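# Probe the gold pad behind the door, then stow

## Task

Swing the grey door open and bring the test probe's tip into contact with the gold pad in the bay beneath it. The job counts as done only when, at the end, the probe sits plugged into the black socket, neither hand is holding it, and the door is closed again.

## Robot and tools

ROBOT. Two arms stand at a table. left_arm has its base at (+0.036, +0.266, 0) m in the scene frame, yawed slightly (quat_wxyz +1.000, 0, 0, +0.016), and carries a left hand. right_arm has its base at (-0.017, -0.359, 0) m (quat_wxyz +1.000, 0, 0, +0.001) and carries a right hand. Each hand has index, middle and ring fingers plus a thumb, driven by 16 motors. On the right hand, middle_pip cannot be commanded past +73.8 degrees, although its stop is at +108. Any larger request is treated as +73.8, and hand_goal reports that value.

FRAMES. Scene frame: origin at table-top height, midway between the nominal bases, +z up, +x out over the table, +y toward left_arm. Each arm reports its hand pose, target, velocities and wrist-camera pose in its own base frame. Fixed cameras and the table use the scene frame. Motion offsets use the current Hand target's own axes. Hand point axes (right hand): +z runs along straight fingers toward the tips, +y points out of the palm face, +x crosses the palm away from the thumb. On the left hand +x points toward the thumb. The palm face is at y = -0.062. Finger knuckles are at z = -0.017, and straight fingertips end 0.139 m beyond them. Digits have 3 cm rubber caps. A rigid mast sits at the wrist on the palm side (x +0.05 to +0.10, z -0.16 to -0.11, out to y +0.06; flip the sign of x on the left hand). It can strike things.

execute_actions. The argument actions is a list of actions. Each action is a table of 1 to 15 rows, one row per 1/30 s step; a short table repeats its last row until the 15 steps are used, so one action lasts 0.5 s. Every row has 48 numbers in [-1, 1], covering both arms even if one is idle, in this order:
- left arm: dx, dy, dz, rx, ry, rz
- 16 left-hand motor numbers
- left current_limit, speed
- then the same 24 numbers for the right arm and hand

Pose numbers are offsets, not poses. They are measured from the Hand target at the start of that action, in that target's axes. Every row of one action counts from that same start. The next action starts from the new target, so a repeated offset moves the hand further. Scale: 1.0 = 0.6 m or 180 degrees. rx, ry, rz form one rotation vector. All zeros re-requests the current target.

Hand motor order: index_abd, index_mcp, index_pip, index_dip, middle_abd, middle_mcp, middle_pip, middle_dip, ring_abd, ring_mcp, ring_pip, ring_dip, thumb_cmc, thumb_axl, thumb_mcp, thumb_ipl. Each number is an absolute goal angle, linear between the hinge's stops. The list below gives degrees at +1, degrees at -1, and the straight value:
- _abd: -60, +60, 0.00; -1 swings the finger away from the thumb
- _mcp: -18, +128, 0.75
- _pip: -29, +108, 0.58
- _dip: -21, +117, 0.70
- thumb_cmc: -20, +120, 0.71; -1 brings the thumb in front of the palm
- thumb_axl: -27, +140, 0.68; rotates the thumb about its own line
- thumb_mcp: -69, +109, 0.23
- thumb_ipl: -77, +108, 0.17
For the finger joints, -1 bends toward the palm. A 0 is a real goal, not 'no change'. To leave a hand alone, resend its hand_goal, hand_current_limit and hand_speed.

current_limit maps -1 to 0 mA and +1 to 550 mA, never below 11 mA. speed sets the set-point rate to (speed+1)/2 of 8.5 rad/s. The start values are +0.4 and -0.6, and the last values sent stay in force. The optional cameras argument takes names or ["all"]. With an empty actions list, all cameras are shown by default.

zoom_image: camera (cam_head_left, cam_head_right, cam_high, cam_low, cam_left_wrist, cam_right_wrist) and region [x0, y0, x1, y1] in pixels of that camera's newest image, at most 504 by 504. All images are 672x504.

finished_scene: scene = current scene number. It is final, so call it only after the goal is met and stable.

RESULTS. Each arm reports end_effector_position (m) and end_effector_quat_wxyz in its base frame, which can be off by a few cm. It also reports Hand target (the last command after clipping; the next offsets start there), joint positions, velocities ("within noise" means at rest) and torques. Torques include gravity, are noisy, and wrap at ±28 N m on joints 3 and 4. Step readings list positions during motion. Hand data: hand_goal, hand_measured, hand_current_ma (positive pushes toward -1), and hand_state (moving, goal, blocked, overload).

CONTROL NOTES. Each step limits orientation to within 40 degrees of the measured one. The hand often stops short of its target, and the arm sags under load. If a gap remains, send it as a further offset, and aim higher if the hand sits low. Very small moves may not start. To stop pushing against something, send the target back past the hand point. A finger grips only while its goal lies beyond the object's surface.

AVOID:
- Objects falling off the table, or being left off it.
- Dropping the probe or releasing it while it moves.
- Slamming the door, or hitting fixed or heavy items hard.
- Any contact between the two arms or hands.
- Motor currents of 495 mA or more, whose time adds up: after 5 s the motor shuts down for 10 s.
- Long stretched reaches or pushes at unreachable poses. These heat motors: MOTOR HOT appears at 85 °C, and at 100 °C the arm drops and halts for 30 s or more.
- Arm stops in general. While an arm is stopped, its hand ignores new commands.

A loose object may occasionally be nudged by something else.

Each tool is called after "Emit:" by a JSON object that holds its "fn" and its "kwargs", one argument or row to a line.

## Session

Emit:
{"fn": "execute_actions", "kwargs": {
  "actions": []
}}

Emit:
{"fn": "zoom_image", "kwargs": {
  "camera": "cam_head_left",
  "region": [230, 230, 480, 430]
}}

Emit:
{"fn": "zoom_image", "kwargs": {
  "camera": "cam_head_right",
  "region": [230, 230, 480, 430]
}}

Scene clock: 0.00 s.
left_arm: end_effector_position=(+0.1628, +0.2137, +0.3455) hand_goal=(+0.000, +0.754, +0.576, +0.696, +0.000, +0.754, +0.576, +0.696, +0.000, +0.754, +0.576, +0.696, +0.714, +0.678, +0.226, +0.168) hand_measured=(+0.000, +0.754, +0.576, +0.696, +0.000, +0.754, +0.576, +0.696, +0.000, +0.754, +0.576, +0.696, +0.714, +0.678, +0.226, +0.168) hand_current_ma=(+0, +0, +0, +0, +0, +0, +0, +0, +0, +0, +0, +0, +0, +0, +0, +0) hand_state=(goal, goal, goal, goal, goal, goal, goal, goal, goal, goal, goal, goal, goal, goal, goal, goal) hand_current_limit=0.40 hand_speed=-0.60 end_effector_quat_wxyz=(+0.311, -0.376, +0.700, +0.521) | right_arm: end_effector_position=(+0.5166, -0.0097, +0.2345) hand_goal=(+0.000, +0.754, +0.576, +0.696, +0.000, +0.754, +0.576, +0.696, +0.000, +0.754, +0.576, +0.696, +0.714, +0.678, +0.226, +0.168) hand_measured=(+0.000, +0.754, +0.576, +0.696, +0.000, +0.754, +0.576, +0.696, +0.000, +0.754, +0.576, +0.696, +0.714, +0.678, +0.226, +0.168) hand_current_ma=(+0, +0, +0, +0, +0, +0, +0, +0, +0, +0, +0, +0, +0, +0, +0, +0) hand_state=(goal, goal, goal, goal, goal, goal, goal, goal, goal, goal, goal, goal, goal, goal, goal, goal) hand_current_limit=0.40 hand_speed=-0.60 end_effector_quat_wxyz=(+0.024, +0.723, +0.691, -0.002)
Joint positions: left_arm=[0.152 0.834 0.759 -0.871 -1.24 -1.951] | right_arm=[0.055 1.456 1.361 -1.447 0.038 0.099]
Joint velocities: within noise
Joint torques (N m): no reading
Heat: left arm: hottest elbow 36 °C; right arm: hottest elbow 44 °C.
Hand target: left_arm +0.1655, +0.2141, +0.3540; +0.321, -0.382, +0.696, +0.517 | right_arm +0.5233, -0.0093, +0.2447; +0.031, +0.723, +0.691, +0.007
camera_calibration:
cam_left_wrist: T_world_to_cam=[[0.93487, 0.0696793, 0.348085, -0.319632], [0.223273, -0.877732, -0.423953, 0.249531], [0.275985, 0.474059, -0.836122, 0.26868], [0, 0, 0, 1]] pos_world=[0.16895, 0.113922, 0.441698]
cam_right_wrist: T_world_to_cam=[[0.585185, -0.80714, 0.0779965, -0.297931], [-0.565851, -0.337557, 0.752242, 0.0596397], [-0.580836, -0.484335, -0.654255, 0.570613], [0, 0, 0, 1]] pos_world=[0.539524, 0.0560276, 0.3517]

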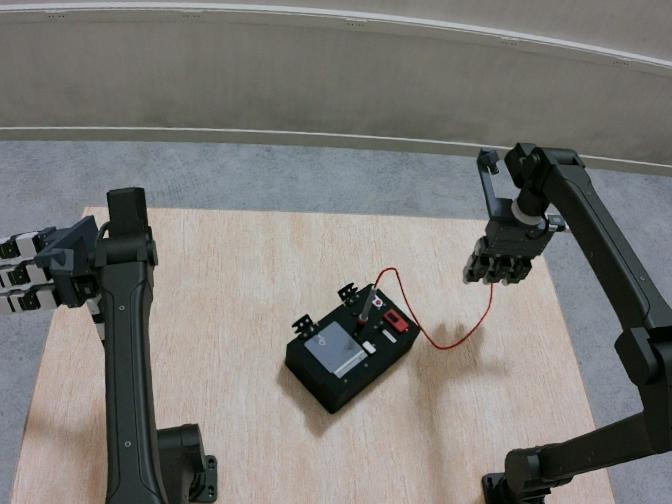

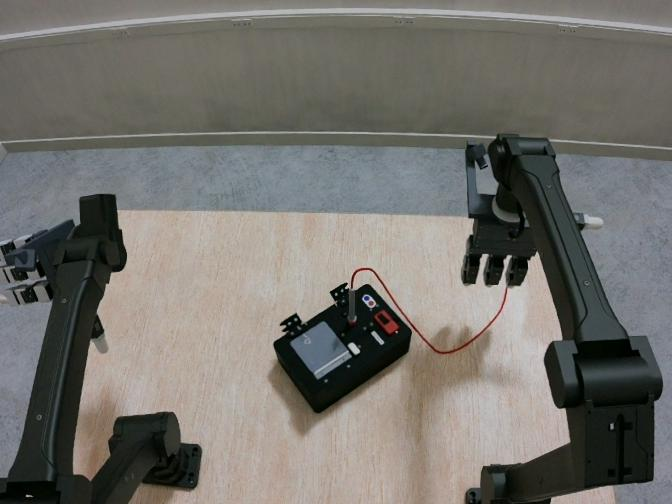

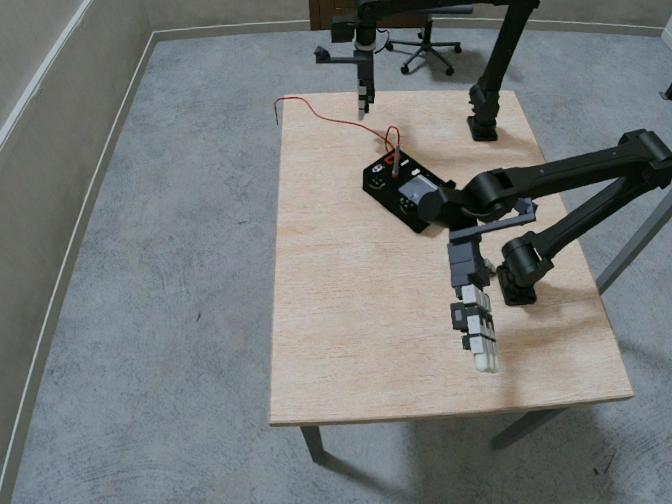

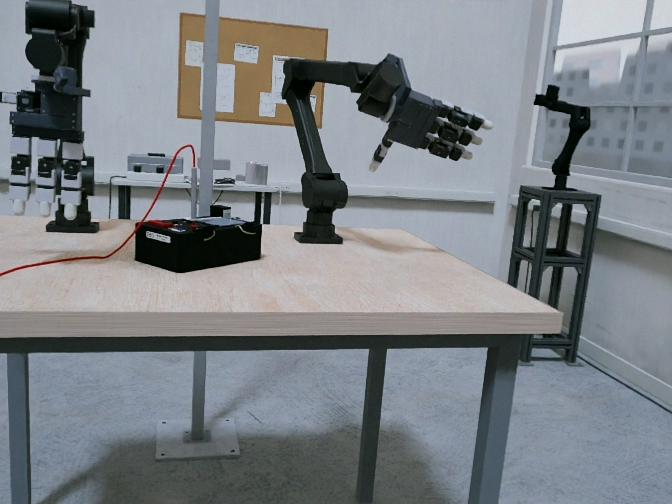

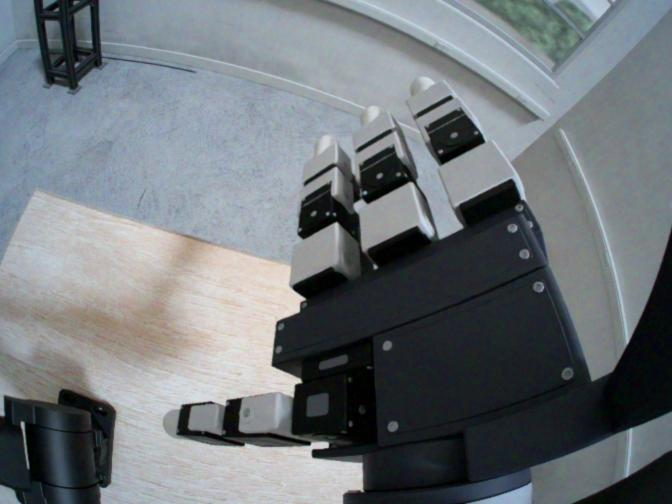

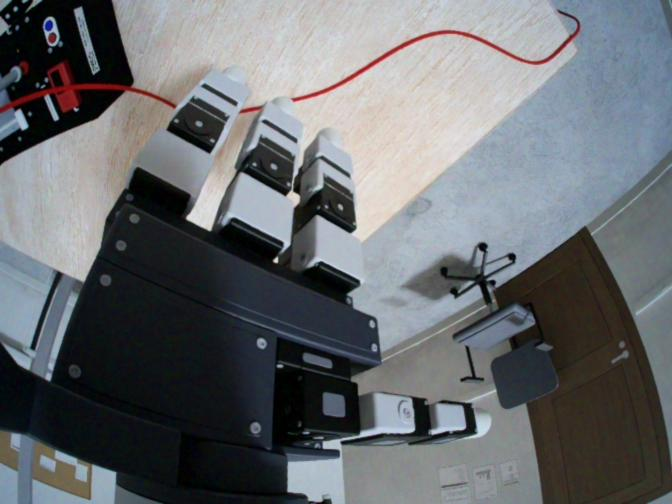

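Scaled by 2.016 from the camera's 672x504 image, which has a finer 960x720 frame.

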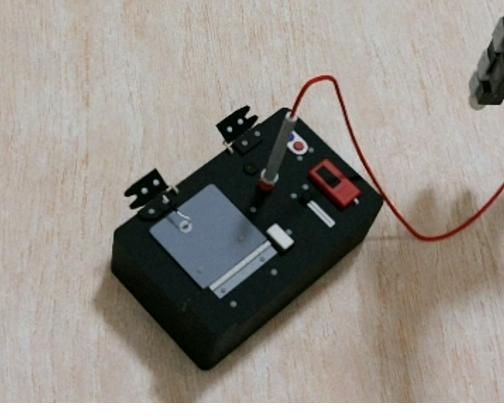

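Scaled by 2.016 from the camera's 672x504 image, which has a finer 960x720 frame.

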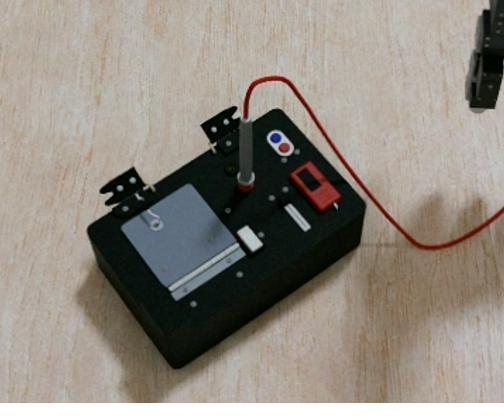

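Emit:
{"fn": "zoom_image", "kwargs": {
  "camera": "cam_head_left",
  "region": [280, 280, 380, 380]
}}

Emit:
{"fn": "zoom_image", "kwargs": {
  "camera": "cam_head_right",
  "region": [270, 280, 370, 380]
}}

Emit:
{"fn": "zoom_image", "kwargs": {
  "camera": "cam_low",
  "region": [110, 130, 290, 290]
}}

Scaled by 5.040 from the camera's 672x504 image, which has a finer 960x720 frame.

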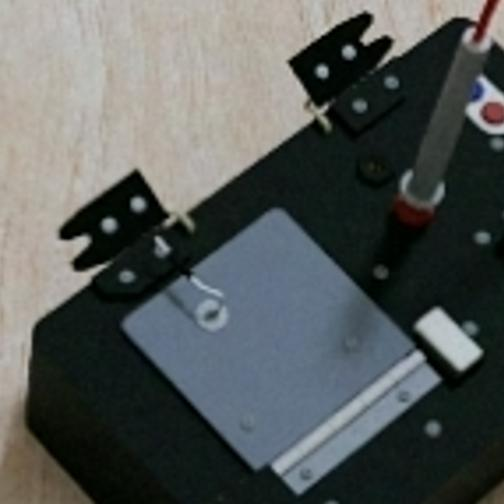

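Scaled by 5.040 from the camera's 672x504 image, which has a finer 960x720 frame.

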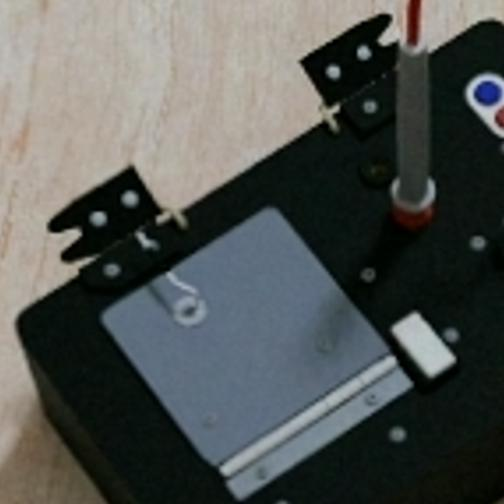

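Scaled by 2.800 from the camera's 672x504 image, which has a finer 960x720 frame.

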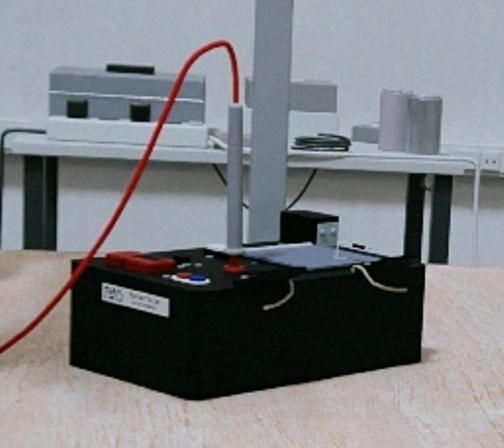

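Emit:
{"fn": "execute_actions", "kwargs": {
  "actions": [
    [[-0.0593,-0.0118,0,0,0,0.125, 0,0.754,0.576,0.696, 0,0.754,0.576,0.696, 0,-0.479,-0.5,-0.029, -0.571,0.678,0.225,0.168, 0.2,-0.5, 0.13,-0.045,-0.0405,0,0,-0.1, 0,0.068,0.022,0.435, 0,-0.479,-0.5,-0.029, 0,-0.479,-0.5,-0.029, -0.571,0.678,-0.124,0.168, 0.4,-0.4]],
    [[-0.0593,-0.0118,0,0,0,0.125, 0,0.754,0.576,0.696, 0,0.754,0.576,0.696, 0,-0.479,-0.5,-0.029, -0.571,0.678,0.225,0.168, 0.2,-0.5, 0.137,-0.018,-0.05,0,0,-0.1, 0,0.068,0.022,0.435, 0,-0.479,-0.5,-0.029, 0,-0.479,-0.5,-0.029, -0.571,0.678,-0.124,0.168, 0.4,-0.4]],
    [[-0.0593,-0.0118,0,0,0,0.125, 0,0.754,0.576,0.696, 0,0.754,0.576,0.696, 0,-0.479,-0.5,-0.029, -0.571,0.678,0.225,0.168, 0.2,-0.5, 0.1405,0.004,-0.05,0,0,-0.1, -0.17,0.068,0.022,0.435, 0,-0.479,-0.5,-0.029, 0,-0.479,-0.5,-0.029, -0.571,0.845,-0.124,0.168, 0.4,-0.4]]
  ],
  "cameras": ["cam_head_left","cam_low","cam_high"]
}}

Scene clock: 442.57 s.
left_arm: end_effector_position=(+0.2548, +0.2193, +0.3853) hand_goal=(+0.000, +0.754, +0.576, +0.696, +0.000, +0.754, +0.576, +0.696, +0.000, -0.478, -0.500, -0.028, -0.570, +0.678, +0.226, +0.168) hand_measured=(+0.000, +0.762, +0.576, +0.696, +0.000, +0.762, +0.576, +0.696, +0.000, -0.474, -0.500, -0.026, -0.568, +0.678, +0.226, +0.168) hand_current_ma=(+0, +9, +0, +0, +0, +10, +0, +0, +0, +4, +0, +1, +1, +0, +0, +0) hand_state=(goal, goal, goal, goal, goal, goal, goal, goal, goal, goal, goal, goal, goal, goal, goal, goal) hand_current_limit=0.20 hand_speed=-0.50 end_effector_quat_wxyz=(-0.043, +0.075, +0.793, +0.603) | right_arm: end_effector_position=(+0.4131, +0.2156, +0.2931) hand_goal=(-0.170, +0.068, +0.022, +0.436, +0.000, -0.478, -0.500, -0.028, +0.000, -0.478, -0.500, -0.028, -0.570, +0.846, -0.124, +0.168) hand_measured=(-0.168, +0.082, +0.028, +0.440, +0.000, -0.462, -0.496, -0.026, +0.000, -0.460, -0.496, -0.026, -0.570, +0.842, -0.126, +0.168) hand_current_ma=(+10, +71, +26, +16, +0, +82, +22, +12, +0, +91, +18, +10, +1, -18, -12, -2) hand_state=(goal, goal, goal, goal, goal, goal, goal, goal, goal, goal, goal, goal, goal, goal, goal, goal) hand_current_limit=0.40 hand_speed=-0.40 end_effector_quat_wxyz=(+0.017, +0.337, +0.941, -0.022)
Joint positions: left_arm=[0.111 0.934 0.774 -0.964 -1.267 -0.94] | right_arm=[0.475 1.337 1.409 -1.651 0.056 -0.408]
Joint torques (N m): left_arm=[-0.15 -4.78 12.11 1.44 -1.04 -0.04] | right_arm=[-0.03 -8.41 12.89 0.32 0 -0.19]
Heat: left arm: hottest elbow 57 °C; right arm: hottest elbow 57 °C.
Hand target: left_arm +0.2583, +0.2212, +0.3990; -0.021, +0.069, +0.790, +0.608 | right_arm +0.4192, +0.2206, +0.3156; +0.031, +0.330, +0.943, -0.008
Off the commanded pose: left_arm 0.014 m, 3 deg | right_arm 0.024 m, 2 deg.
Step readings (end_effector_position of left_arm | right_arm):
0: (+0.1628, +0.2137, +0.3455) | (+0.5166, -0.0097, +0.2345)
1: (+0.1628, +0.2137, +0.3456) | (+0.5166, -0.0095, +0.2345)
2: (+0.1630, +0.2139, +0.3468) | (+0.5158, -0.0062, +0.2345)
4: (+0.1649, +0.2142, +0.3498) | (+0.5133, +0.0042, +0.2359)
8: (+0.1755, +0.2158, +0.3506) | (+0.5052, +0.0453, +0.2467)
15: (+0.1816, +0.2177, +0.3577) | (+0.4977, +0.0687, +0.2555)
16: (+0.1821, +0.2179, +0.3587) | (+0.4973, +0.0691, +0.2553)
17: (+0.1834, +0.2180, +0.3611) | (+0.4954, +0.0720, +0.2551)
19: (+0.1877, +0.2178, +0.3657) | (+0.4887, +0.0822, +0.2556)
23: (+0.2025, +0.2178, +0.3690) | (+0.4696, +0.1230, +0.2636)
30: (+0.2138, +0.2195, +0.3739) | (+0.4574, +0.1431, +0.2677)
31: (+0.2149, +0.2197, +0.3750) | (+0.4569, +0.1435, +0.2677)
32: (+0.2166, +0.2197, +0.3765) | (+0.4548, +0.1462, +0.2679)
34: (+0.2217, +0.2192, +0.3782) | (+0.4466, +0.1562, +0.2684)
38: (+0.2362, +0.2188, +0.3755) | (+0.4226, +0.1949, +0.2769)
45: (+0.2493, +0.2195, +0.3777) | (+0.4143, +0.2151, +0.2928)
Images, in order (width x height): cam_head_left 672x504, cam_high 672x504, cam_low 672x504.

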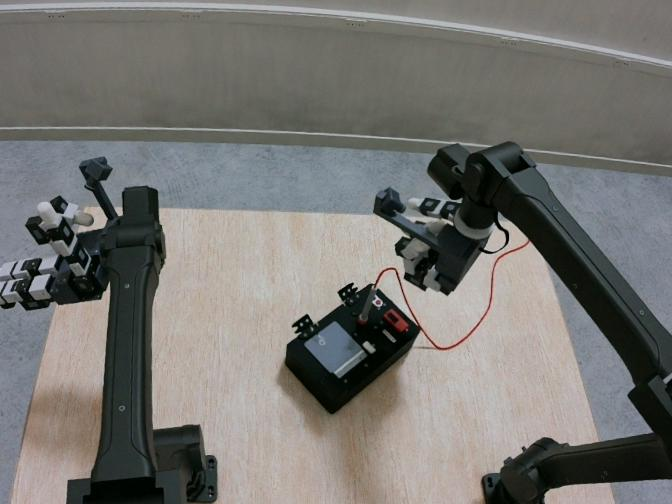

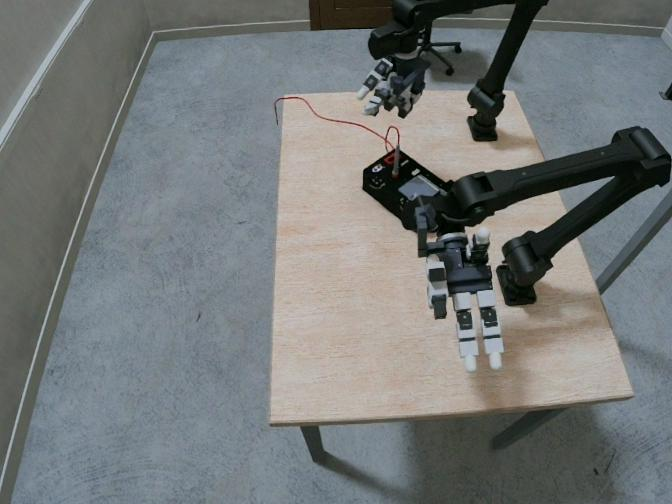

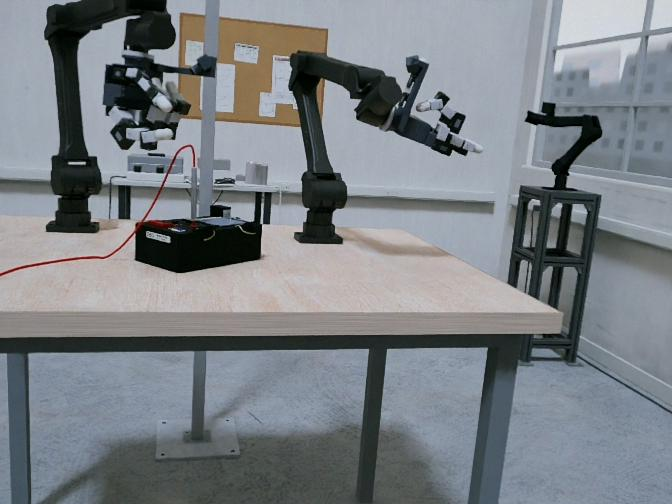

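Emit:
{"fn": "execute_actions", "kwargs": {
  "actions": [
    [[-0.0593,-0.0118,0,0,0,0.125, 0,0.754,0.576,0.696, 0,0.754,0.576,0.696, 0,-0.479,-0.5,-0.029, -0.571,0.678,0.225,0.168, 0.2,-0.5, 0.139,0.026,0,0,0,-0.1, -0.17,0.068,0.022,0.435, 0,-0.479,-0.5,-0.029, 0,-0.479,-0.5,-0.029, -0.571,0.845,-0.124,0.168, 0.4,-0.4]],
    [[-0.0593,-0.0118,0,0,0,0.125, 0,0.754,0.576,0.696, 0,0.754,0.576,0.696, 0,-0.479,-0.5,-0.029, -0.571,0.678,0.225,0.168, 0.2,-0.5, 0.132,0.05,0,0,0,-0.1, -0.17,0.068,0.022,0.435, 0,-0.479,-0.5,-0.029, 0,-0.479,-0.5,-0.029, -0.571,0.845,-0.124,0.168, 0.4,-0.4]],
    [[-0.128,0,-0.0268,0,-0.1315,0, 0,0.754,0.576,0.696, 0,0.754,0.576,0.696, 0,-0.479,-0.5,-0.029, -0.571,0.678,0.225,0.168, 0.2,-0.5, 0.118,0.073,0.02,0,0,-0.1, -0.17,0.068,0.022,0.435, 0,-0.479,-0.5,-0.029, 0,-0.479,-0.5,-0.029, -0.571,0.845,-0.124,0.168, 0.4,-0.4]],
    [[-0.128,0,-0.0268,0,-0.1315,0, 0,0.754,0.576,0.696, 0,0.754,0.576,0.696, 0,-0.479,-0.5,-0.029, -0.571,0.678,0.225,0.168, 0.2,-0.5, 0.092,0.082,0.03,0,0,-0.1, -0.17,0.068,0.022,0.435, 0,-0.479,-0.5,-0.029, 0,-0.479,-0.5,-0.029, -0.571,0.845,-0.124,0.168, 0.4,-0.4]]
  ],
  "cameras": ["cam_head_left","cam_high"]
}}

Scene clock: 455.80 s.
left_arm: end_effector_position=(+0.4025, +0.1132, +0.2738) hand_goal=(+0.000, +0.754, +0.576, +0.696, +0.000, +0.754, +0.576, +0.696, +0.000, -0.478, -0.500, -0.028, -0.570, +0.678, +0.226, +0.168) hand_measured=(-0.002, +0.762, +0.576, +0.696, -0.002, +0.762, +0.576, +0.696, +0.000, -0.474, -0.500, -0.026, -0.574, +0.678, +0.224, +0.168) hand_current_ma=(+0, +9, +0, +0, +0, +9, +0, +0, +0, +4, +0, +1, -3, +0, -1, +0) hand_state=(goal, goal, goal, goal, goal, goal, goal, goal, goal, goal, goal, goal, goal, goal, goal, goal) hand_current_limit=0.20 hand_speed=-0.50 end_effector_quat_wxyz=(+0.048, +0.561, +0.746, +0.356) | right_arm: end_effector_position=(+0.1657, +0.4127, +0.2698) hand_goal=(-0.170, +0.068, +0.022, +0.436, +0.000, -0.478, -0.500, -0.028, +0.000, -0.478, -0.500, -0.028, -0.570, +0.846, -0.124, +0.168) hand_measured=(-0.168, +0.080, +0.028, +0.440, +0.000, -0.462, -0.496, -0.026, +0.000, -0.460, -0.496, -0.026, -0.570, +0.844, -0.126, +0.168) hand_current_ma=(+10, +61, +26, +16, +0, +80, +19, +12, +0, +88, +17, +10, +0, -11, -13, -2) hand_state=(goal, goal, goal, goal, goal, goal, goal, goal, goal, goal, goal, goal, goal, goal, goal, goal) hand_current_limit=0.40 hand_speed=-0.40 end_effector_quat_wxyz=(+0.021, -0.280, +0.960, -0.023)
Joint positions: left_arm=[0.004 0.915 0.746 -0.836 -0.496 -0.131] | right_arm=[1.072 1.335 1.353 -1.591 0.063 -1.066]
Joint torques (N m): left_arm=[0.79 -5.3 9.16 2.28 -0.51 -0.07] | right_arm=[-0.09 -6.77 9.66 1.03 -0.15 -0.17]
Heat: left arm: hottest elbow 56 °C; right arm: hottest elbow 60 °C.
Hand target: left_arm +0.4015, +0.1160, +0.2743; +0.052, +0.558, +0.746, +0.360 | right_arm +0.1671, +0.4190, +0.2651; +0.020, -0.287, +0.957, -0.025
Off the commanded pose: left_arm 0.003 m, 1 deg | right_arm 0.008 m, 1 deg.
Step readings (end_effector_position of left_arm | right_arm):
0: (+0.2548, +0.2193, +0.3853) | (+0.4131, +0.2156, +0.2931)
1: (+0.2551, +0.2193, +0.3853) | (+0.4129, +0.2159, +0.2931)
2: (+0.2563, +0.2193, +0.3853) | (+0.4113, +0.2186, +0.2930)
4: (+0.2604, +0.2186, +0.3842) | (+0.4046, +0.2294, +0.2934)
8: (+0.2731, +0.2174, +0.3775) | (+0.3787, +0.2665, +0.2956)
15: (+0.2854, +0.2167, +0.3756) | (+0.3653, +0.2822, +0.2965)
16: (+0.2867, +0.2166, +0.3759) | (+0.3648, +0.2825, +0.2965)
17: (+0.2885, +0.2164, +0.3755) | (+0.3627, +0.2847, +0.2963)
19: (+0.2925, +0.2149, +0.3727) | (+0.3537, +0.2942, +0.2964)
23: (+0.3025, +0.2116, +0.3644) | (+0.3216, +0.3256, +0.2972)
30: (+0.3138, +0.2099, +0.3597) | (+0.3039, +0.3399, +0.2970)
31: (+0.3156, +0.2097, +0.3585) | (+0.3035, +0.3401, +0.2970)
32: (+0.3205, +0.2082, +0.3498) | (+0.3008, +0.3417, +0.2965)
34: (+0.3335, +0.1988, +0.3304) | (+0.2888, +0.3487, +0.2935)
38: (+0.3591, +0.1758, +0.3136) | (+0.2491, +0.3716, +0.2852)
45: (+0.3657, +0.1725, +0.3129) | (+0.2317, +0.3821, +0.2849)
46: (+0.3665, +0.1718, +0.3117) | (+0.2314, +0.3823, +0.2849)
47: (+0.3707, +0.1668, +0.3050) | (+0.2295, +0.3837, +0.2844)
49: (+0.3811, +0.1505, +0.2907) | (+0.2192, +0.3897, +0.2820)
53: (+0.3962, +0.1211, +0.2769) | (+0.1823, +0.4046, +0.2741)
60: (+0.4018, +0.1139, +0.2741) | (+0.1665, +0.4124, +0.2707)
Images, in order (width x height): cam_head_left 672x504, cam_high 672x504.

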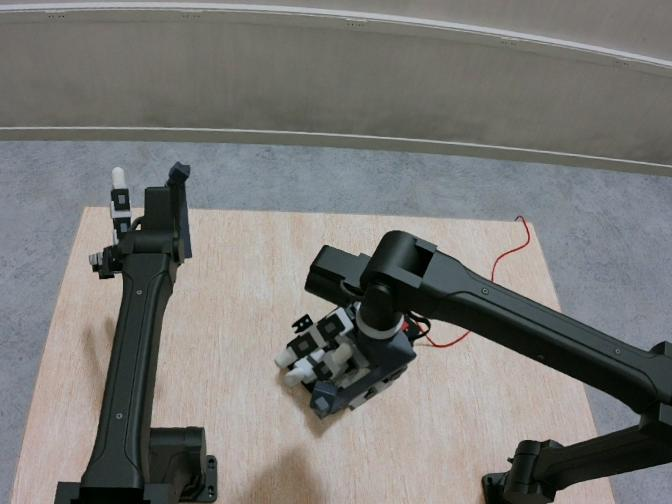

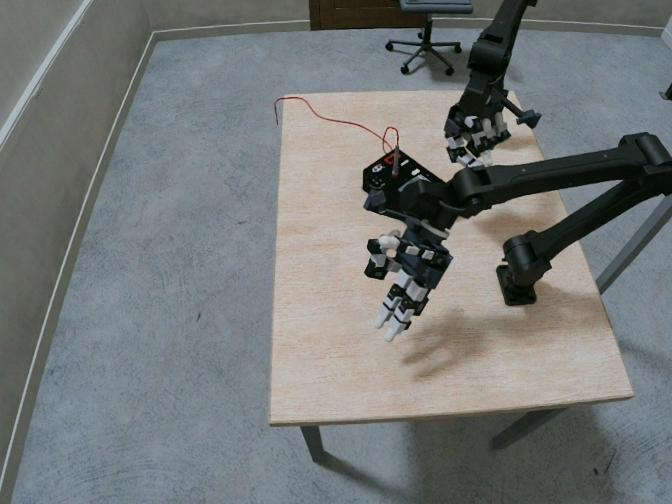

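Emit:
{"fn": "execute_actions", "kwargs": {
  "actions": [
    [[-0.128,0,-0.0268,0,-0.1315,0, 0,0.754,0.576,0.696, 0,0.754,0.576,0.696, 0,-0.479,-0.5,-0.029, -0.571,0.678,0.225,0.168, 0.2,-0.5, 0.055,0.087,0.02,0,0,-0.1, -0.17,0.068,0.022,0.435, 0,-0.479,-0.5,-0.029, 0,-0.479,-0.5,-0.029, -0.571,0.845,-0.124,0.168, 0.4,-0.4]],
    [[0,0.128,-0.105,-0.15,0,0, 0,0.754,0.576,0.696, 0,0.754,0.576,0.696, 0,-0.479,-0.5,-0.029, -0.571,0.678,0.225,0.168, 0.2,-0.5, 0.0335,0.068,0.0,0,0,-0.1, -0.17,0.068,0.022,0.435, 0,-0.479,-0.5,-0.029, 0,-0.479,-0.5,-0.029, -0.571,0.845,-0.124,0.168, 0.4,-0.4]],
    [[0,0.128,-0.105,-0.15,0,0, 0,0.754,0.576,0.696, 0,0.754,0.576,0.696, 0,-0.479,-0.5,-0.029, -0.571,0.678,0.225,0.168, 0.2,-0.5, 0,-0.134,0.002,0.125,0,0, -0.17,0.068,0.022,0.435, 0,-0.479,-0.5,-0.029, 0,-0.479,-0.5,-0.029, -0.571,0.845,-0.124,0.168, 0.4,-0.4]],
    [[-0.132,0,-0.0287,0,-0.136,0, 0,0.754,0.576,0.696, 0,0.754,0.576,0.696, 0,-0.479,-0.5,-0.029, -0.571,0.678,0.225,0.168, 0.2,-0.5, 0,-0.1335,0.0355,0.125,0,0, -0.17,0.068,0.022,0.435, 0,-0.479,-0.5,-0.029, 0,-0.479,-0.5,-0.029, -0.571,0.845,-0.124,0.168, 0.4,-0.4]]
  ],
  "cameras": ["cam_head_left","cam_high"]
}}

Scene clock: 469.73 s.
left_arm: end_effector_position=(+0.4204, -0.0388, +0.4504) hand_goal=(+0.000, +0.754, +0.576, +0.696, +0.000, +0.754, +0.576, +0.696, +0.000, -0.478, -0.500, -0.028, -0.570, +0.678, +0.226, +0.168) hand_measured=(+0.002, +0.764, +0.576, +0.696, +0.002, +0.764, +0.576, +0.696, +0.000, -0.478, -0.500, -0.026, -0.570, +0.678, +0.224, +0.168) hand_current_ma=(+0, +13, +0, +0, +0, +14, +0, +0, +0, +0, +0, +1, +0, +0, -2, +0) hand_state=(goal, goal, goal, goal, goal, goal, goal, goal, goal, goal, goal, goal, goal, goal, goal, goal) hand_current_limit=0.20 hand_speed=-0.50 end_effector_quat_wxyz=(+0.563, +0.566, +0.430, +0.422) | right_arm: end_effector_position=(+0.2118, +0.3881, +0.2617) hand_goal=(-0.170, +0.068, +0.022, +0.436, +0.000, -0.478, -0.500, -0.028, +0.000, -0.478, -0.500, -0.028, -0.570, +0.846, -0.124, +0.168) hand_measured=(-0.168, +0.070, +0.026, +0.440, +0.000, -0.464, -0.496, -0.026, +0.000, -0.462, -0.496, -0.026, -0.570, +0.844, -0.126, +0.168) hand_current_ma=(+10, +12, +21, +16, +0, +67, +19, +12, +0, +76, +16, +10, +0, -11, -12, -2) hand_state=(goal, goal, goal, goal, goal, goal, goal, goal, goal, goal, goal, goal, goal, goal, goal, goal) hand_current_limit=0.40 hand_speed=-0.40 end_effector_quat_wxyz=(+0.227, -0.521, +0.748, -0.342)
Joint positions: left_arm=[-0.053 0.773 0.574 0.189 0.224 -0.004] | right_arm=[1.241 1.442 1.442 -1.623 0.845 -1.524]
Joint torques (N m): left_arm=[-0.09 -3.02 10.52 3.14 0.02 0.05] | right_arm=[-0.26 -7.94 11.69 0.38 0.7 -0.2]
Heat: left arm: hottest elbow 55 °C; right arm: hottest elbow 60 °C.
Hand target: left_arm +0.4191, -0.0395, +0.4539; +0.565, +0.564, +0.422, +0.429 | right_arm +0.2186, +0.3970, +0.2664; +0.228, -0.521, +0.748, -0.342
Off the commanded pose: left_arm 0.004 m, 1 deg | right_arm 0.012 m, 0 deg.
Step readings (end_effector_position of left_arm | right_arm):
0: (+0.4026, +0.1133, +0.2739) | (+0.1656, +0.4127, +0.2698)
1: (+0.4032, +0.1119, +0.2729) | (+0.1653, +0.4128, +0.2696)
2: (+0.4063, +0.1037, +0.2682) | (+0.1629, +0.4138, +0.2692)
4: (+0.4126, +0.0809, +0.2606) | (+0.1547, +0.4179, +0.2671)
8: (+0.4182, +0.0478, +0.2587) | (+0.1254, +0.4303, +0.2568)
15: (+0.4216, +0.0405, +0.2611) | (+0.1110, +0.4353, +0.2463)
16: (+0.4221, +0.0405, +0.2617) | (+0.1106, +0.4351, +0.2463)
17: (+0.4245, +0.0417, +0.2662) | (+0.1079, +0.4347, +0.2461)
19: (+0.4292, +0.0450, +0.2842) | (+0.1009, +0.4339, +0.2445)
23: (+0.4317, +0.0471, +0.3413) | (+0.0780, +0.4366, +0.2380)
30: (+0.4396, +0.0451, +0.3701) | (+0.0659, +0.4386, +0.2337)
31: (+0.4406, +0.0448, +0.3680) | (+0.0676, +0.4382, +0.2337)
32: (+0.4409, +0.0454, +0.3698) | (+0.0779, +0.4347, +0.2318)
34: (+0.4382, +0.0468, +0.3816) | (+0.1021, +0.4264, +0.2315)
38: (+0.4248, +0.0463, +0.4275) | (+0.1309, +0.4198, +0.2415)
45: (+0.4179, +0.0426, +0.4641) | (+0.1376, +0.4165, +0.2437)
46: (+0.4194, +0.0405, +0.4637) | (+0.1399, +0.4155, +0.2437)
47: (+0.4224, +0.0304, +0.4619) | (+0.1515, +0.4105, +0.2441)
49: (+0.4248, +0.0045, +0.4561) | (+0.1759, +0.4005, +0.2487)
53: (+0.4215, -0.0305, +0.4503) | (+0.2044, +0.3911, +0.2589)
60: (+0.4205, -0.0383, +0.4504) | (+0.2115, +0.3884, +0.2615)
Images, in order (width x height): cam_head_left 672x504, cam_high 672x504.

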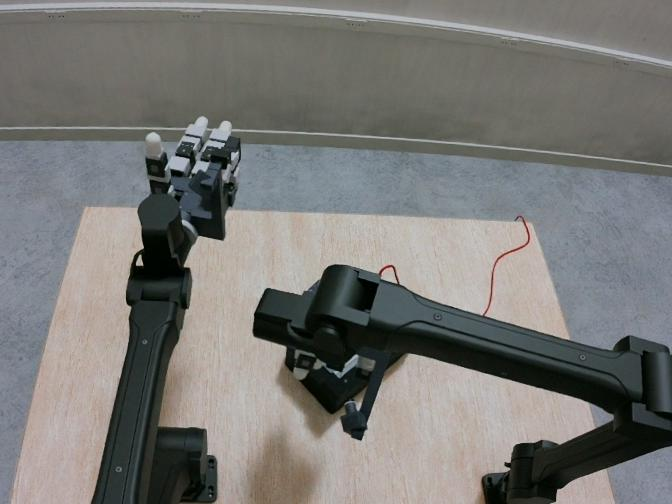

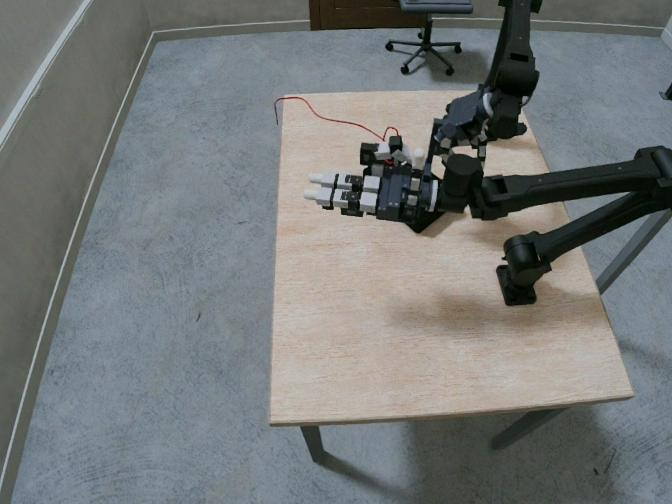

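Emit:
{"fn": "execute_actions", "kwargs": {
  "actions": [
    [[-0.091,-0.123,-0.076,0,-0.133,0, 0,0.754,0.576,0.696, 0,0.754,0.576,0.696, 0,-0.479,-0.5,-0.029, -0.571,0.678,0.225,0.168, 0.2,-0.5, 0,-0.134,0.035,0.125,0,0, -0.17,0.068,0.022,0.435, 0,-0.479,-0.5,-0.029, 0,-0.479,-0.5,-0.029, -0.571,0.845,-0.124,0.168, 0.4,-0.4]],
    [[0,0,0,0,0,0, 0,0.754,0.576,0.696, 0,0.754,0.576,0.696, 0,-0.479,-0.5,-0.029, -0.571,0.678,0.225,0.168, 0.2,-0.5, 0,-0.134,0.035,0.125,0,0, -0.17,0.068,0.022,0.435, 0,-0.479,-0.5,-0.029, 0,-0.479,-0.5,-0.029, -0.571,0.845,-0.124,0.168, 0.4,-0.4]]
  ],
  "cameras": ["cam_head_left","cam_high","cam_low"]
}}

Scene clock: 481.33 s.
left_arm: end_effector_position=(+0.3608, -0.0815, +0.3826) hand_goal=(+0.000, +0.754, +0.576, +0.696, +0.000, +0.754, +0.576, +0.696, +0.000, -0.478, -0.500, -0.028, -0.570, +0.678, +0.226, +0.168) hand_measured=(+0.002, +0.766, +0.576, +0.696, +0.002, +0.766, +0.576, +0.696, +0.000, -0.478, -0.500, -0.026, -0.570, +0.678, +0.224, +0.168) hand_current_ma=(+1, +15, +0, +0, +1, +15, +0, +0, +0, +0, +0, +1, +0, +0, -2, +0) hand_state=(goal, goal, goal, goal, goal, goal, goal, goal, goal, goal, goal, goal, goal, goal, goal, goal) hand_current_limit=0.20 hand_speed=-0.50 end_effector_quat_wxyz=(+0.642, +0.641, +0.297, +0.298) | right_arm: end_effector_position=(+0.3187, +0.3522, +0.3725) hand_goal=(-0.170, +0.068, +0.022, +0.436, +0.000, -0.478, -0.500, -0.028, +0.000, -0.478, -0.500, -0.028, -0.570, +0.846, -0.124, +0.168) hand_measured=(-0.168, +0.064, +0.024, +0.440, +0.000, -0.474, -0.496, -0.026, +0.000, -0.474, -0.496, -0.026, -0.570, +0.844, -0.124, +0.168) hand_current_ma=(+10, -22, +10, +14, +0, +21, +19, +12, +0, +23, +16, +10, +0, -10, +2, -2) hand_state=(goal, goal, goal, goal, goal, goal, goal, goal, goal, goal, goal, goal, goal, goal, goal, goal) hand_current_limit=0.40 hand_speed=-0.40 end_effector_quat_wxyz=(+0.395, -0.409, +0.578, -0.585)
Joint positions: left_arm=[0.064 0.721 0.363 0.359 0.767 0] | right_arm=[1.21 1.446 1.493 -1.651 1.567 -1.557]
Joint torques (N m): left_arm=[0.62 -0.85 9.25 2.88 -0.03 0] | right_arm=[-1.08 -8.12 12.57 0.32 1.14 -0.17]
Heat: left arm: hottest elbow 54 °C; right arm: hottest elbow 60 °C.
Hand target: left_arm +0.3609, -0.0791, +0.3794; +0.641, +0.641, +0.296, +0.303 | right_arm +0.3267, +0.3582, +0.3819; +0.411, -0.394, +0.560, -0.602
Off the commanded pose: left_arm 0.004 m, 1 deg | right_arm 0.014 m, 4 deg.
joint sent to its limit (right arm) — joint 5 (wrist yaw), upper limit. The joint targets are off in orientation, not in position.
Step readings (end_effector_position of left_arm | right_arm):
0: (+0.4204, -0.0389, +0.4504) | (+0.2119, +0.3881, +0.2617)
1: (+0.4199, -0.0417, +0.4495) | (+0.2144, +0.3872, +0.2629)
2: (+0.4165, -0.0501, +0.4473) | (+0.2243, +0.3837, +0.2675)
4: (+0.4001, -0.0686, +0.4313) | (+0.2463, +0.3761, +0.2824)
8: (+0.3724, -0.0860, +0.3868) | (+0.2685, +0.3692, +0.3016)
15: (+0.3624, -0.0809, +0.3792) | (+0.2748, +0.3665, +0.3067)
16: (+0.3617, -0.0806, +0.3806) | (+0.2769, +0.3658, +0.3089)
17: (+0.3613, -0.0807, +0.3814) | (+0.2845, +0.3634, +0.3171)
19: (+0.3606, -0.0811, +0.3825) | (+0.2990, +0.3593, +0.3388)
23: (+0.3608, -0.0815, +0.3825) | (+0.3126, +0.3558, +0.3635)
30: (+0.3609, -0.0815, +0.3825) | (+0.3185, +0.3529, +0.3725)
Images, in order (width x height): cam_head_left 672x504, cam_high 672x504, cam_low 672x504.

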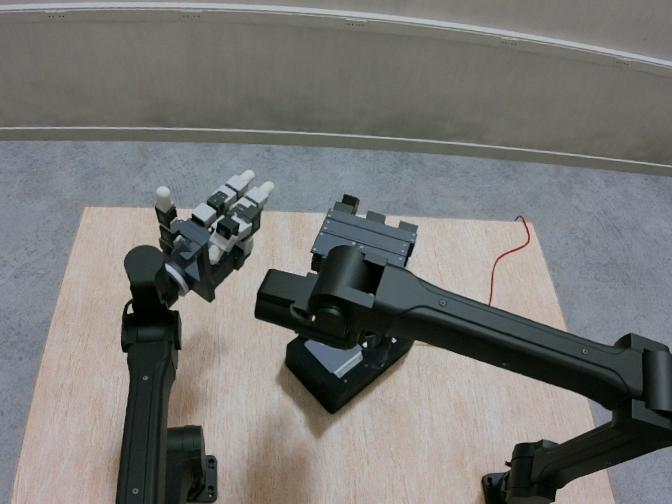

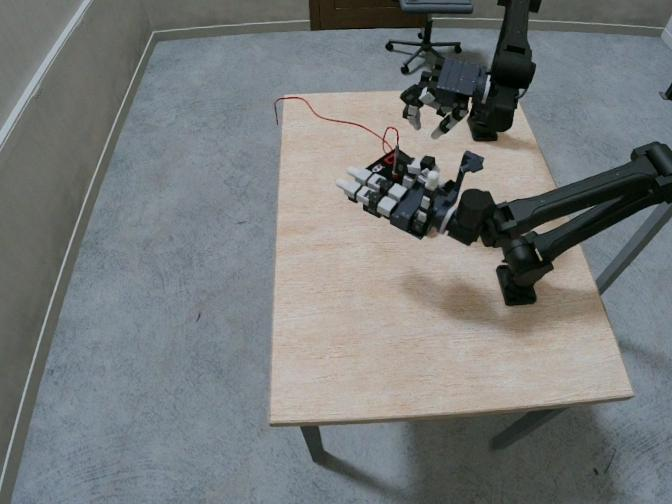

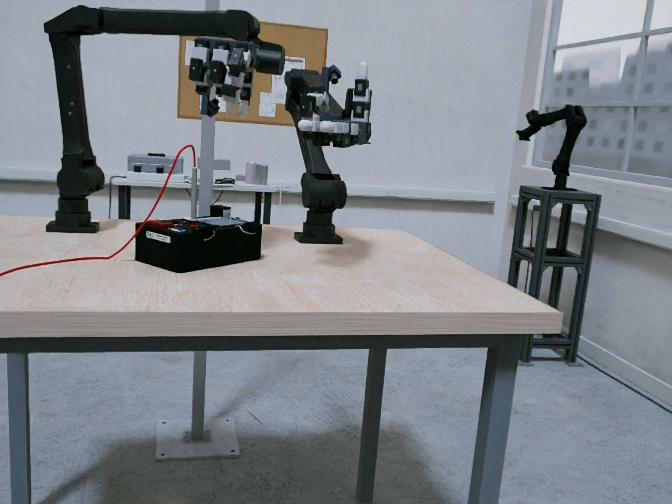

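Emit:
{"fn": "execute_actions", "kwargs": {
  "actions": [
    [[0,0,0,0,0,0, 0,0.754,0.576,0.696, 0,0.754,0.576,0.696, 0,-0.479,-0.5,-0.029, -0.571,0.678,0.225,0.168, 0.2,-0.5, -0.0102,0.1517,-0.0044,-0.02,0,0, -0.17,0.068,0.022,0.435, 0,-0.479,-0.5,-0.029, 0,-0.479,-0.5,-0.029, -0.571,0.845,-0.124,0.168, 0.4,-0.4]],
    [[0,0,0,0,0,0, 0,0.754,0.576,0.696, 0,0.754,0.576,0.696, 0,-0.479,-0.5,-0.029, -0.571,0.678,0.225,0.168, 0.2,-0.5, -0.0102,0.14,-0.0044,0,0,0, -0.17,0.068,0.022,0.435, 0,-0.479,-0.5,-0.029, 0,-0.479,-0.5,-0.029, -0.571,0.845,-0.124,0.168, 0.4,-0.4]]
  ],
  "cameras": ["cam_head_left","cam_head_right","cam_high","cam_low","cam_left_wrist"]
}}

Emit:
{"fn": "zoom_image", "kwargs": {
  "camera": "cam_high",
  "region": [370, 100, 500, 230]
}}

Emit:
{"fn": "zoom_image", "kwargs": {
  "camera": "cam_low",
  "region": [110, 130, 290, 290]
}}

Emit:
{"fn": "zoom_image", "kwargs": {
  "camera": "cam_head_left",
  "region": [260, 260, 440, 420]
}}

Scene clock: 505.97 s.
left_arm: end_effector_position=(+0.3608, -0.0815, +0.3826) hand_goal=(+0.000, +0.754, +0.576, +0.696, +0.000, +0.754, +0.576, +0.696, +0.000, -0.478, -0.500, -0.028, -0.570, +0.678, +0.226, +0.168) hand_measured=(+0.002, +0.766, +0.576, +0.696, +0.002, +0.766, +0.576, +0.696, +0.000, -0.478, -0.500, -0.026, -0.570, +0.678, +0.224, +0.168) hand_current_ma=(+1, +15, +0, +0, +1, +15, +0, +0, +0, +0, +0, +1, +0, +0, -2, +0) hand_state=(goal, goal, goal, goal, goal, goal, goal, goal, goal, goal, goal, goal, goal, goal, goal, goal) hand_current_limit=0.20 hand_speed=-0.50 end_effector_quat_wxyz=(+0.642, +0.641, +0.297, +0.298) | right_arm: end_effector_position=(+0.3251, +0.3630, +0.2053) hand_goal=(-0.170, +0.068, +0.022, +0.436, +0.000, -0.478, -0.500, -0.028, +0.000, -0.478, -0.500, -0.028, -0.570, +0.846, -0.124, +0.168) hand_measured=(-0.168, +0.064, +0.024, +0.440, +0.000, -0.474, -0.496, -0.026, +0.000, -0.474, -0.496, -0.026, -0.570, +0.844, -0.124, +0.168) hand_current_ma=(+10, -22, +10, +14, +0, +17, +19, +12, +0, +19, +16, +10, -1, -9, +3, -2) hand_state=(goal, goal, goal, goal, goal, goal, goal, goal, goal, goal, goal, goal, goal, goal, goal, goal) hand_current_limit=0.40 hand_speed=-0.40 end_effector_quat_wxyz=(+0.389, -0.412, +0.575, -0.590)
Joint positions: left_arm=[0.064 0.721 0.363 0.359 0.767 0] | right_arm=[1.205 1.593 1.206 -1.401 1.568 -1.393]
Joint torques (N m): left_arm=[0.62 -0.91 9.26 2.89 -0.03 0] | right_arm=[-0.56 -10.58 9.1 0.61 1.08 0.05]
Heat: left arm: hottest elbow 50 °C; right arm: hottest elbow 63 °C.
Hand target: left_arm +0.3609, -0.0791, +0.3794; +0.641, +0.641, +0.296, +0.303 | right_arm +0.3304, +0.3672, +0.2068; +0.398, -0.407, +0.579, -0.584
Off the commanded pose: left_arm 0.004 m, 1 deg | right_arm 0.007 m, 1 deg.
joint sent to its limit (right arm) — joint 5 (wrist yaw), upper limit. The joint targets still meet the commanded pose.
Step readings (end_effector_position of left_arm | right_arm):
0: (+0.3608, -0.0815, +0.3826) | (+0.3186, +0.3521, +0.3725)
1: (+0.3608, -0.0815, +0.3826) | (+0.3188, +0.3520, +0.3725)
2: (+0.3608, -0.0815, +0.3826) | (+0.3193, +0.3527, +0.3711)
4: (+0.3608, -0.0815, +0.3826) | (+0.3201, +0.3533, +0.3602)
8: (+0.3608, -0.0815, +0.3826) | (+0.3197, +0.3506, +0.3149)
15: (+0.3608, -0.0815, +0.3826) | (+0.3235, +0.3591, +0.2881)
16: (+0.3608, -0.0815, +0.3826) | (+0.3239, +0.3599, +0.2882)
17: (+0.3608, -0.0815, +0.3826) | (+0.3243, +0.3607, +0.2859)
19: (+0.3608, -0.0815, +0.3826) | (+0.3242, +0.3602, +0.2735)
23: (+0.3608, -0.0815, +0.3826) | (+0.3222, +0.3553, +0.2312)
30: (+0.3608, -0.0815, +0.3826) | (+0.3245, +0.3616, +0.2051)
camera_calibration:
cam_left_wrist: T_world_to_cam=[[-0.498136, -0.615749, -0.610503, 0.330794], [-0.286784, 0.781447, -0.554162, 0.331042], [0.8183, -0.100966, -0.565854, 0.0389117], [0, 0, 0, 1]] pos_world=[0.227876, -0.0510771, 0.40742]
Images, in order (width x height): cam_head_left 672x504, cam_head_right 672x504, cam_high 672x504, cam_low 672x504, cam_left_wrist 672x504.

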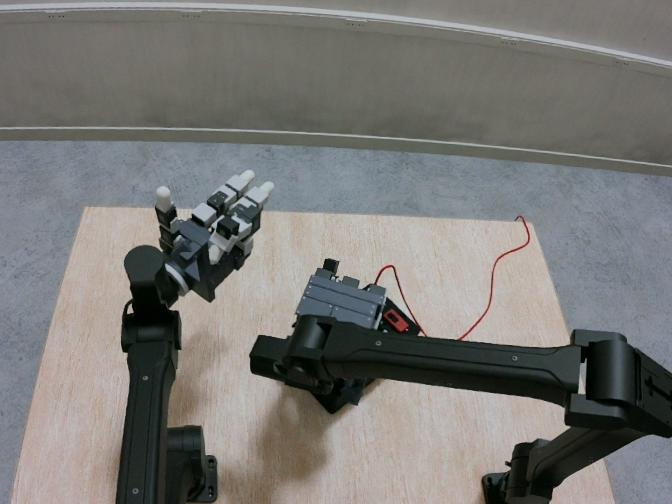

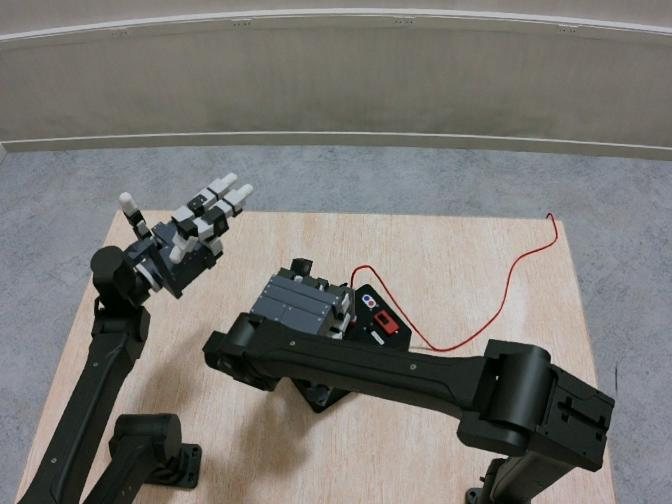

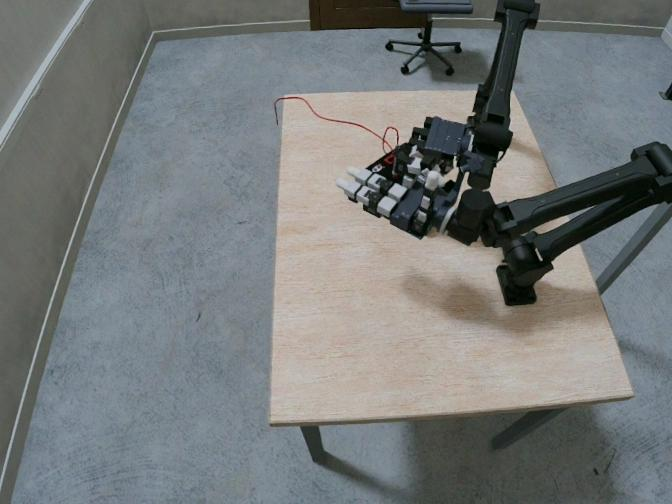

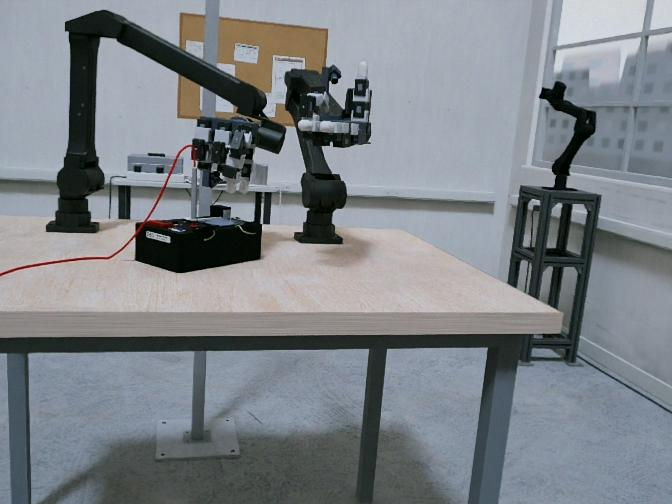

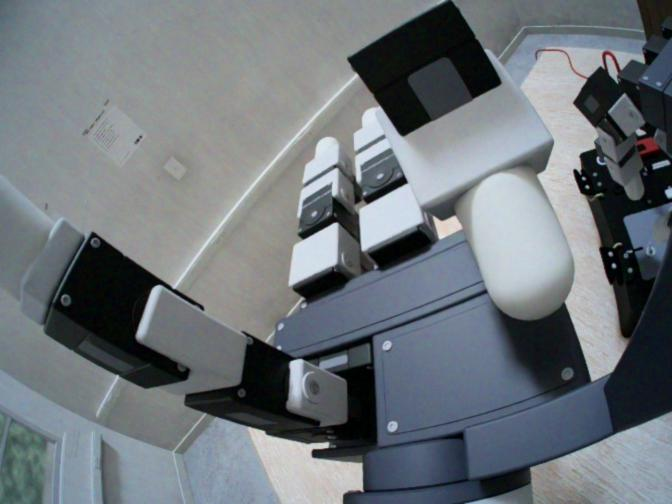

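Scaled by 3.877 from the camera's 672x504 image, which has a finer 960x720 frame.

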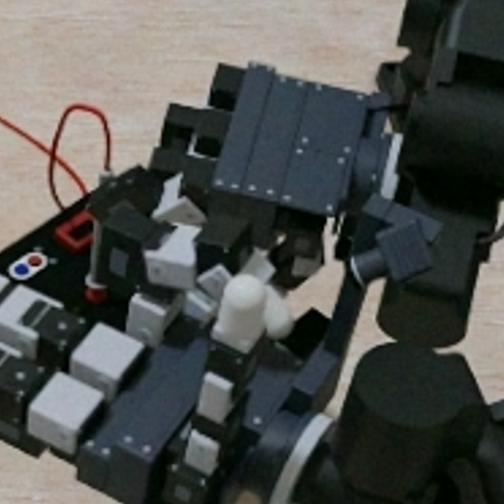

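Scaled by 2.800 from the camera's 672x504 image, which has a finer 960x720 frame.

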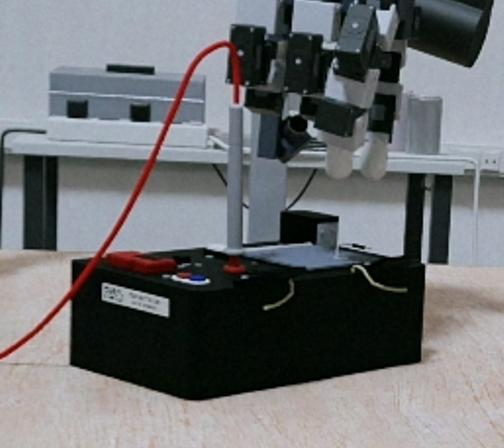

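Scaled by 2.800 from the camera's 672x504 image, which has a finer 960x720 frame.

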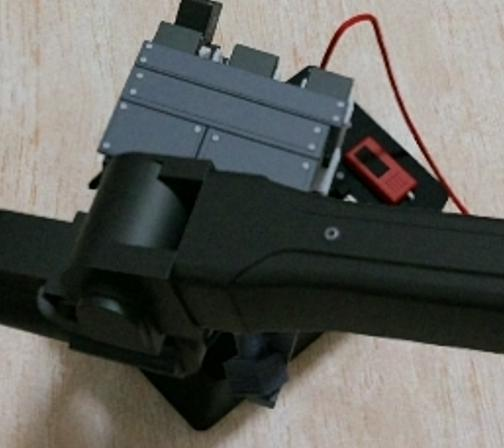

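Emit:
{"fn": "zoom_image", "kwargs": {
  "camera": "cam_low",
  "region": [205, 175, 265, 230]
}}

Emit:
{"fn": "zoom_image", "kwargs": {
  "camera": "cam_left_wrist",
  "region": [552, 100, 672, 300]
}}

Scaled by 8.400 from the camera's 672x504 image, which has a finer 960x720 frame.

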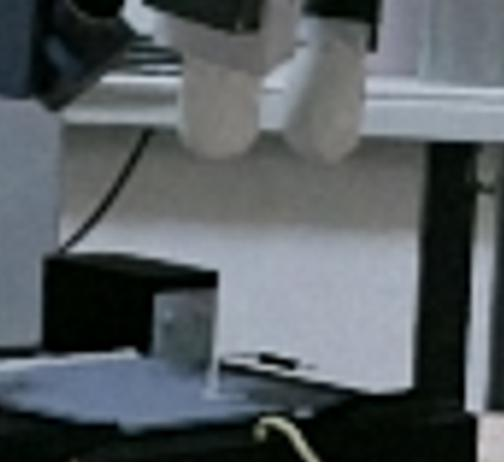

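Scaled by 2.520 from the camera's 672x504 image, which has a finer 960x720 frame.

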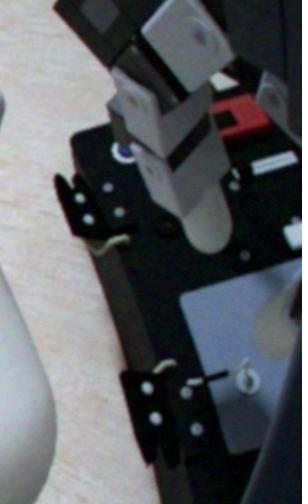

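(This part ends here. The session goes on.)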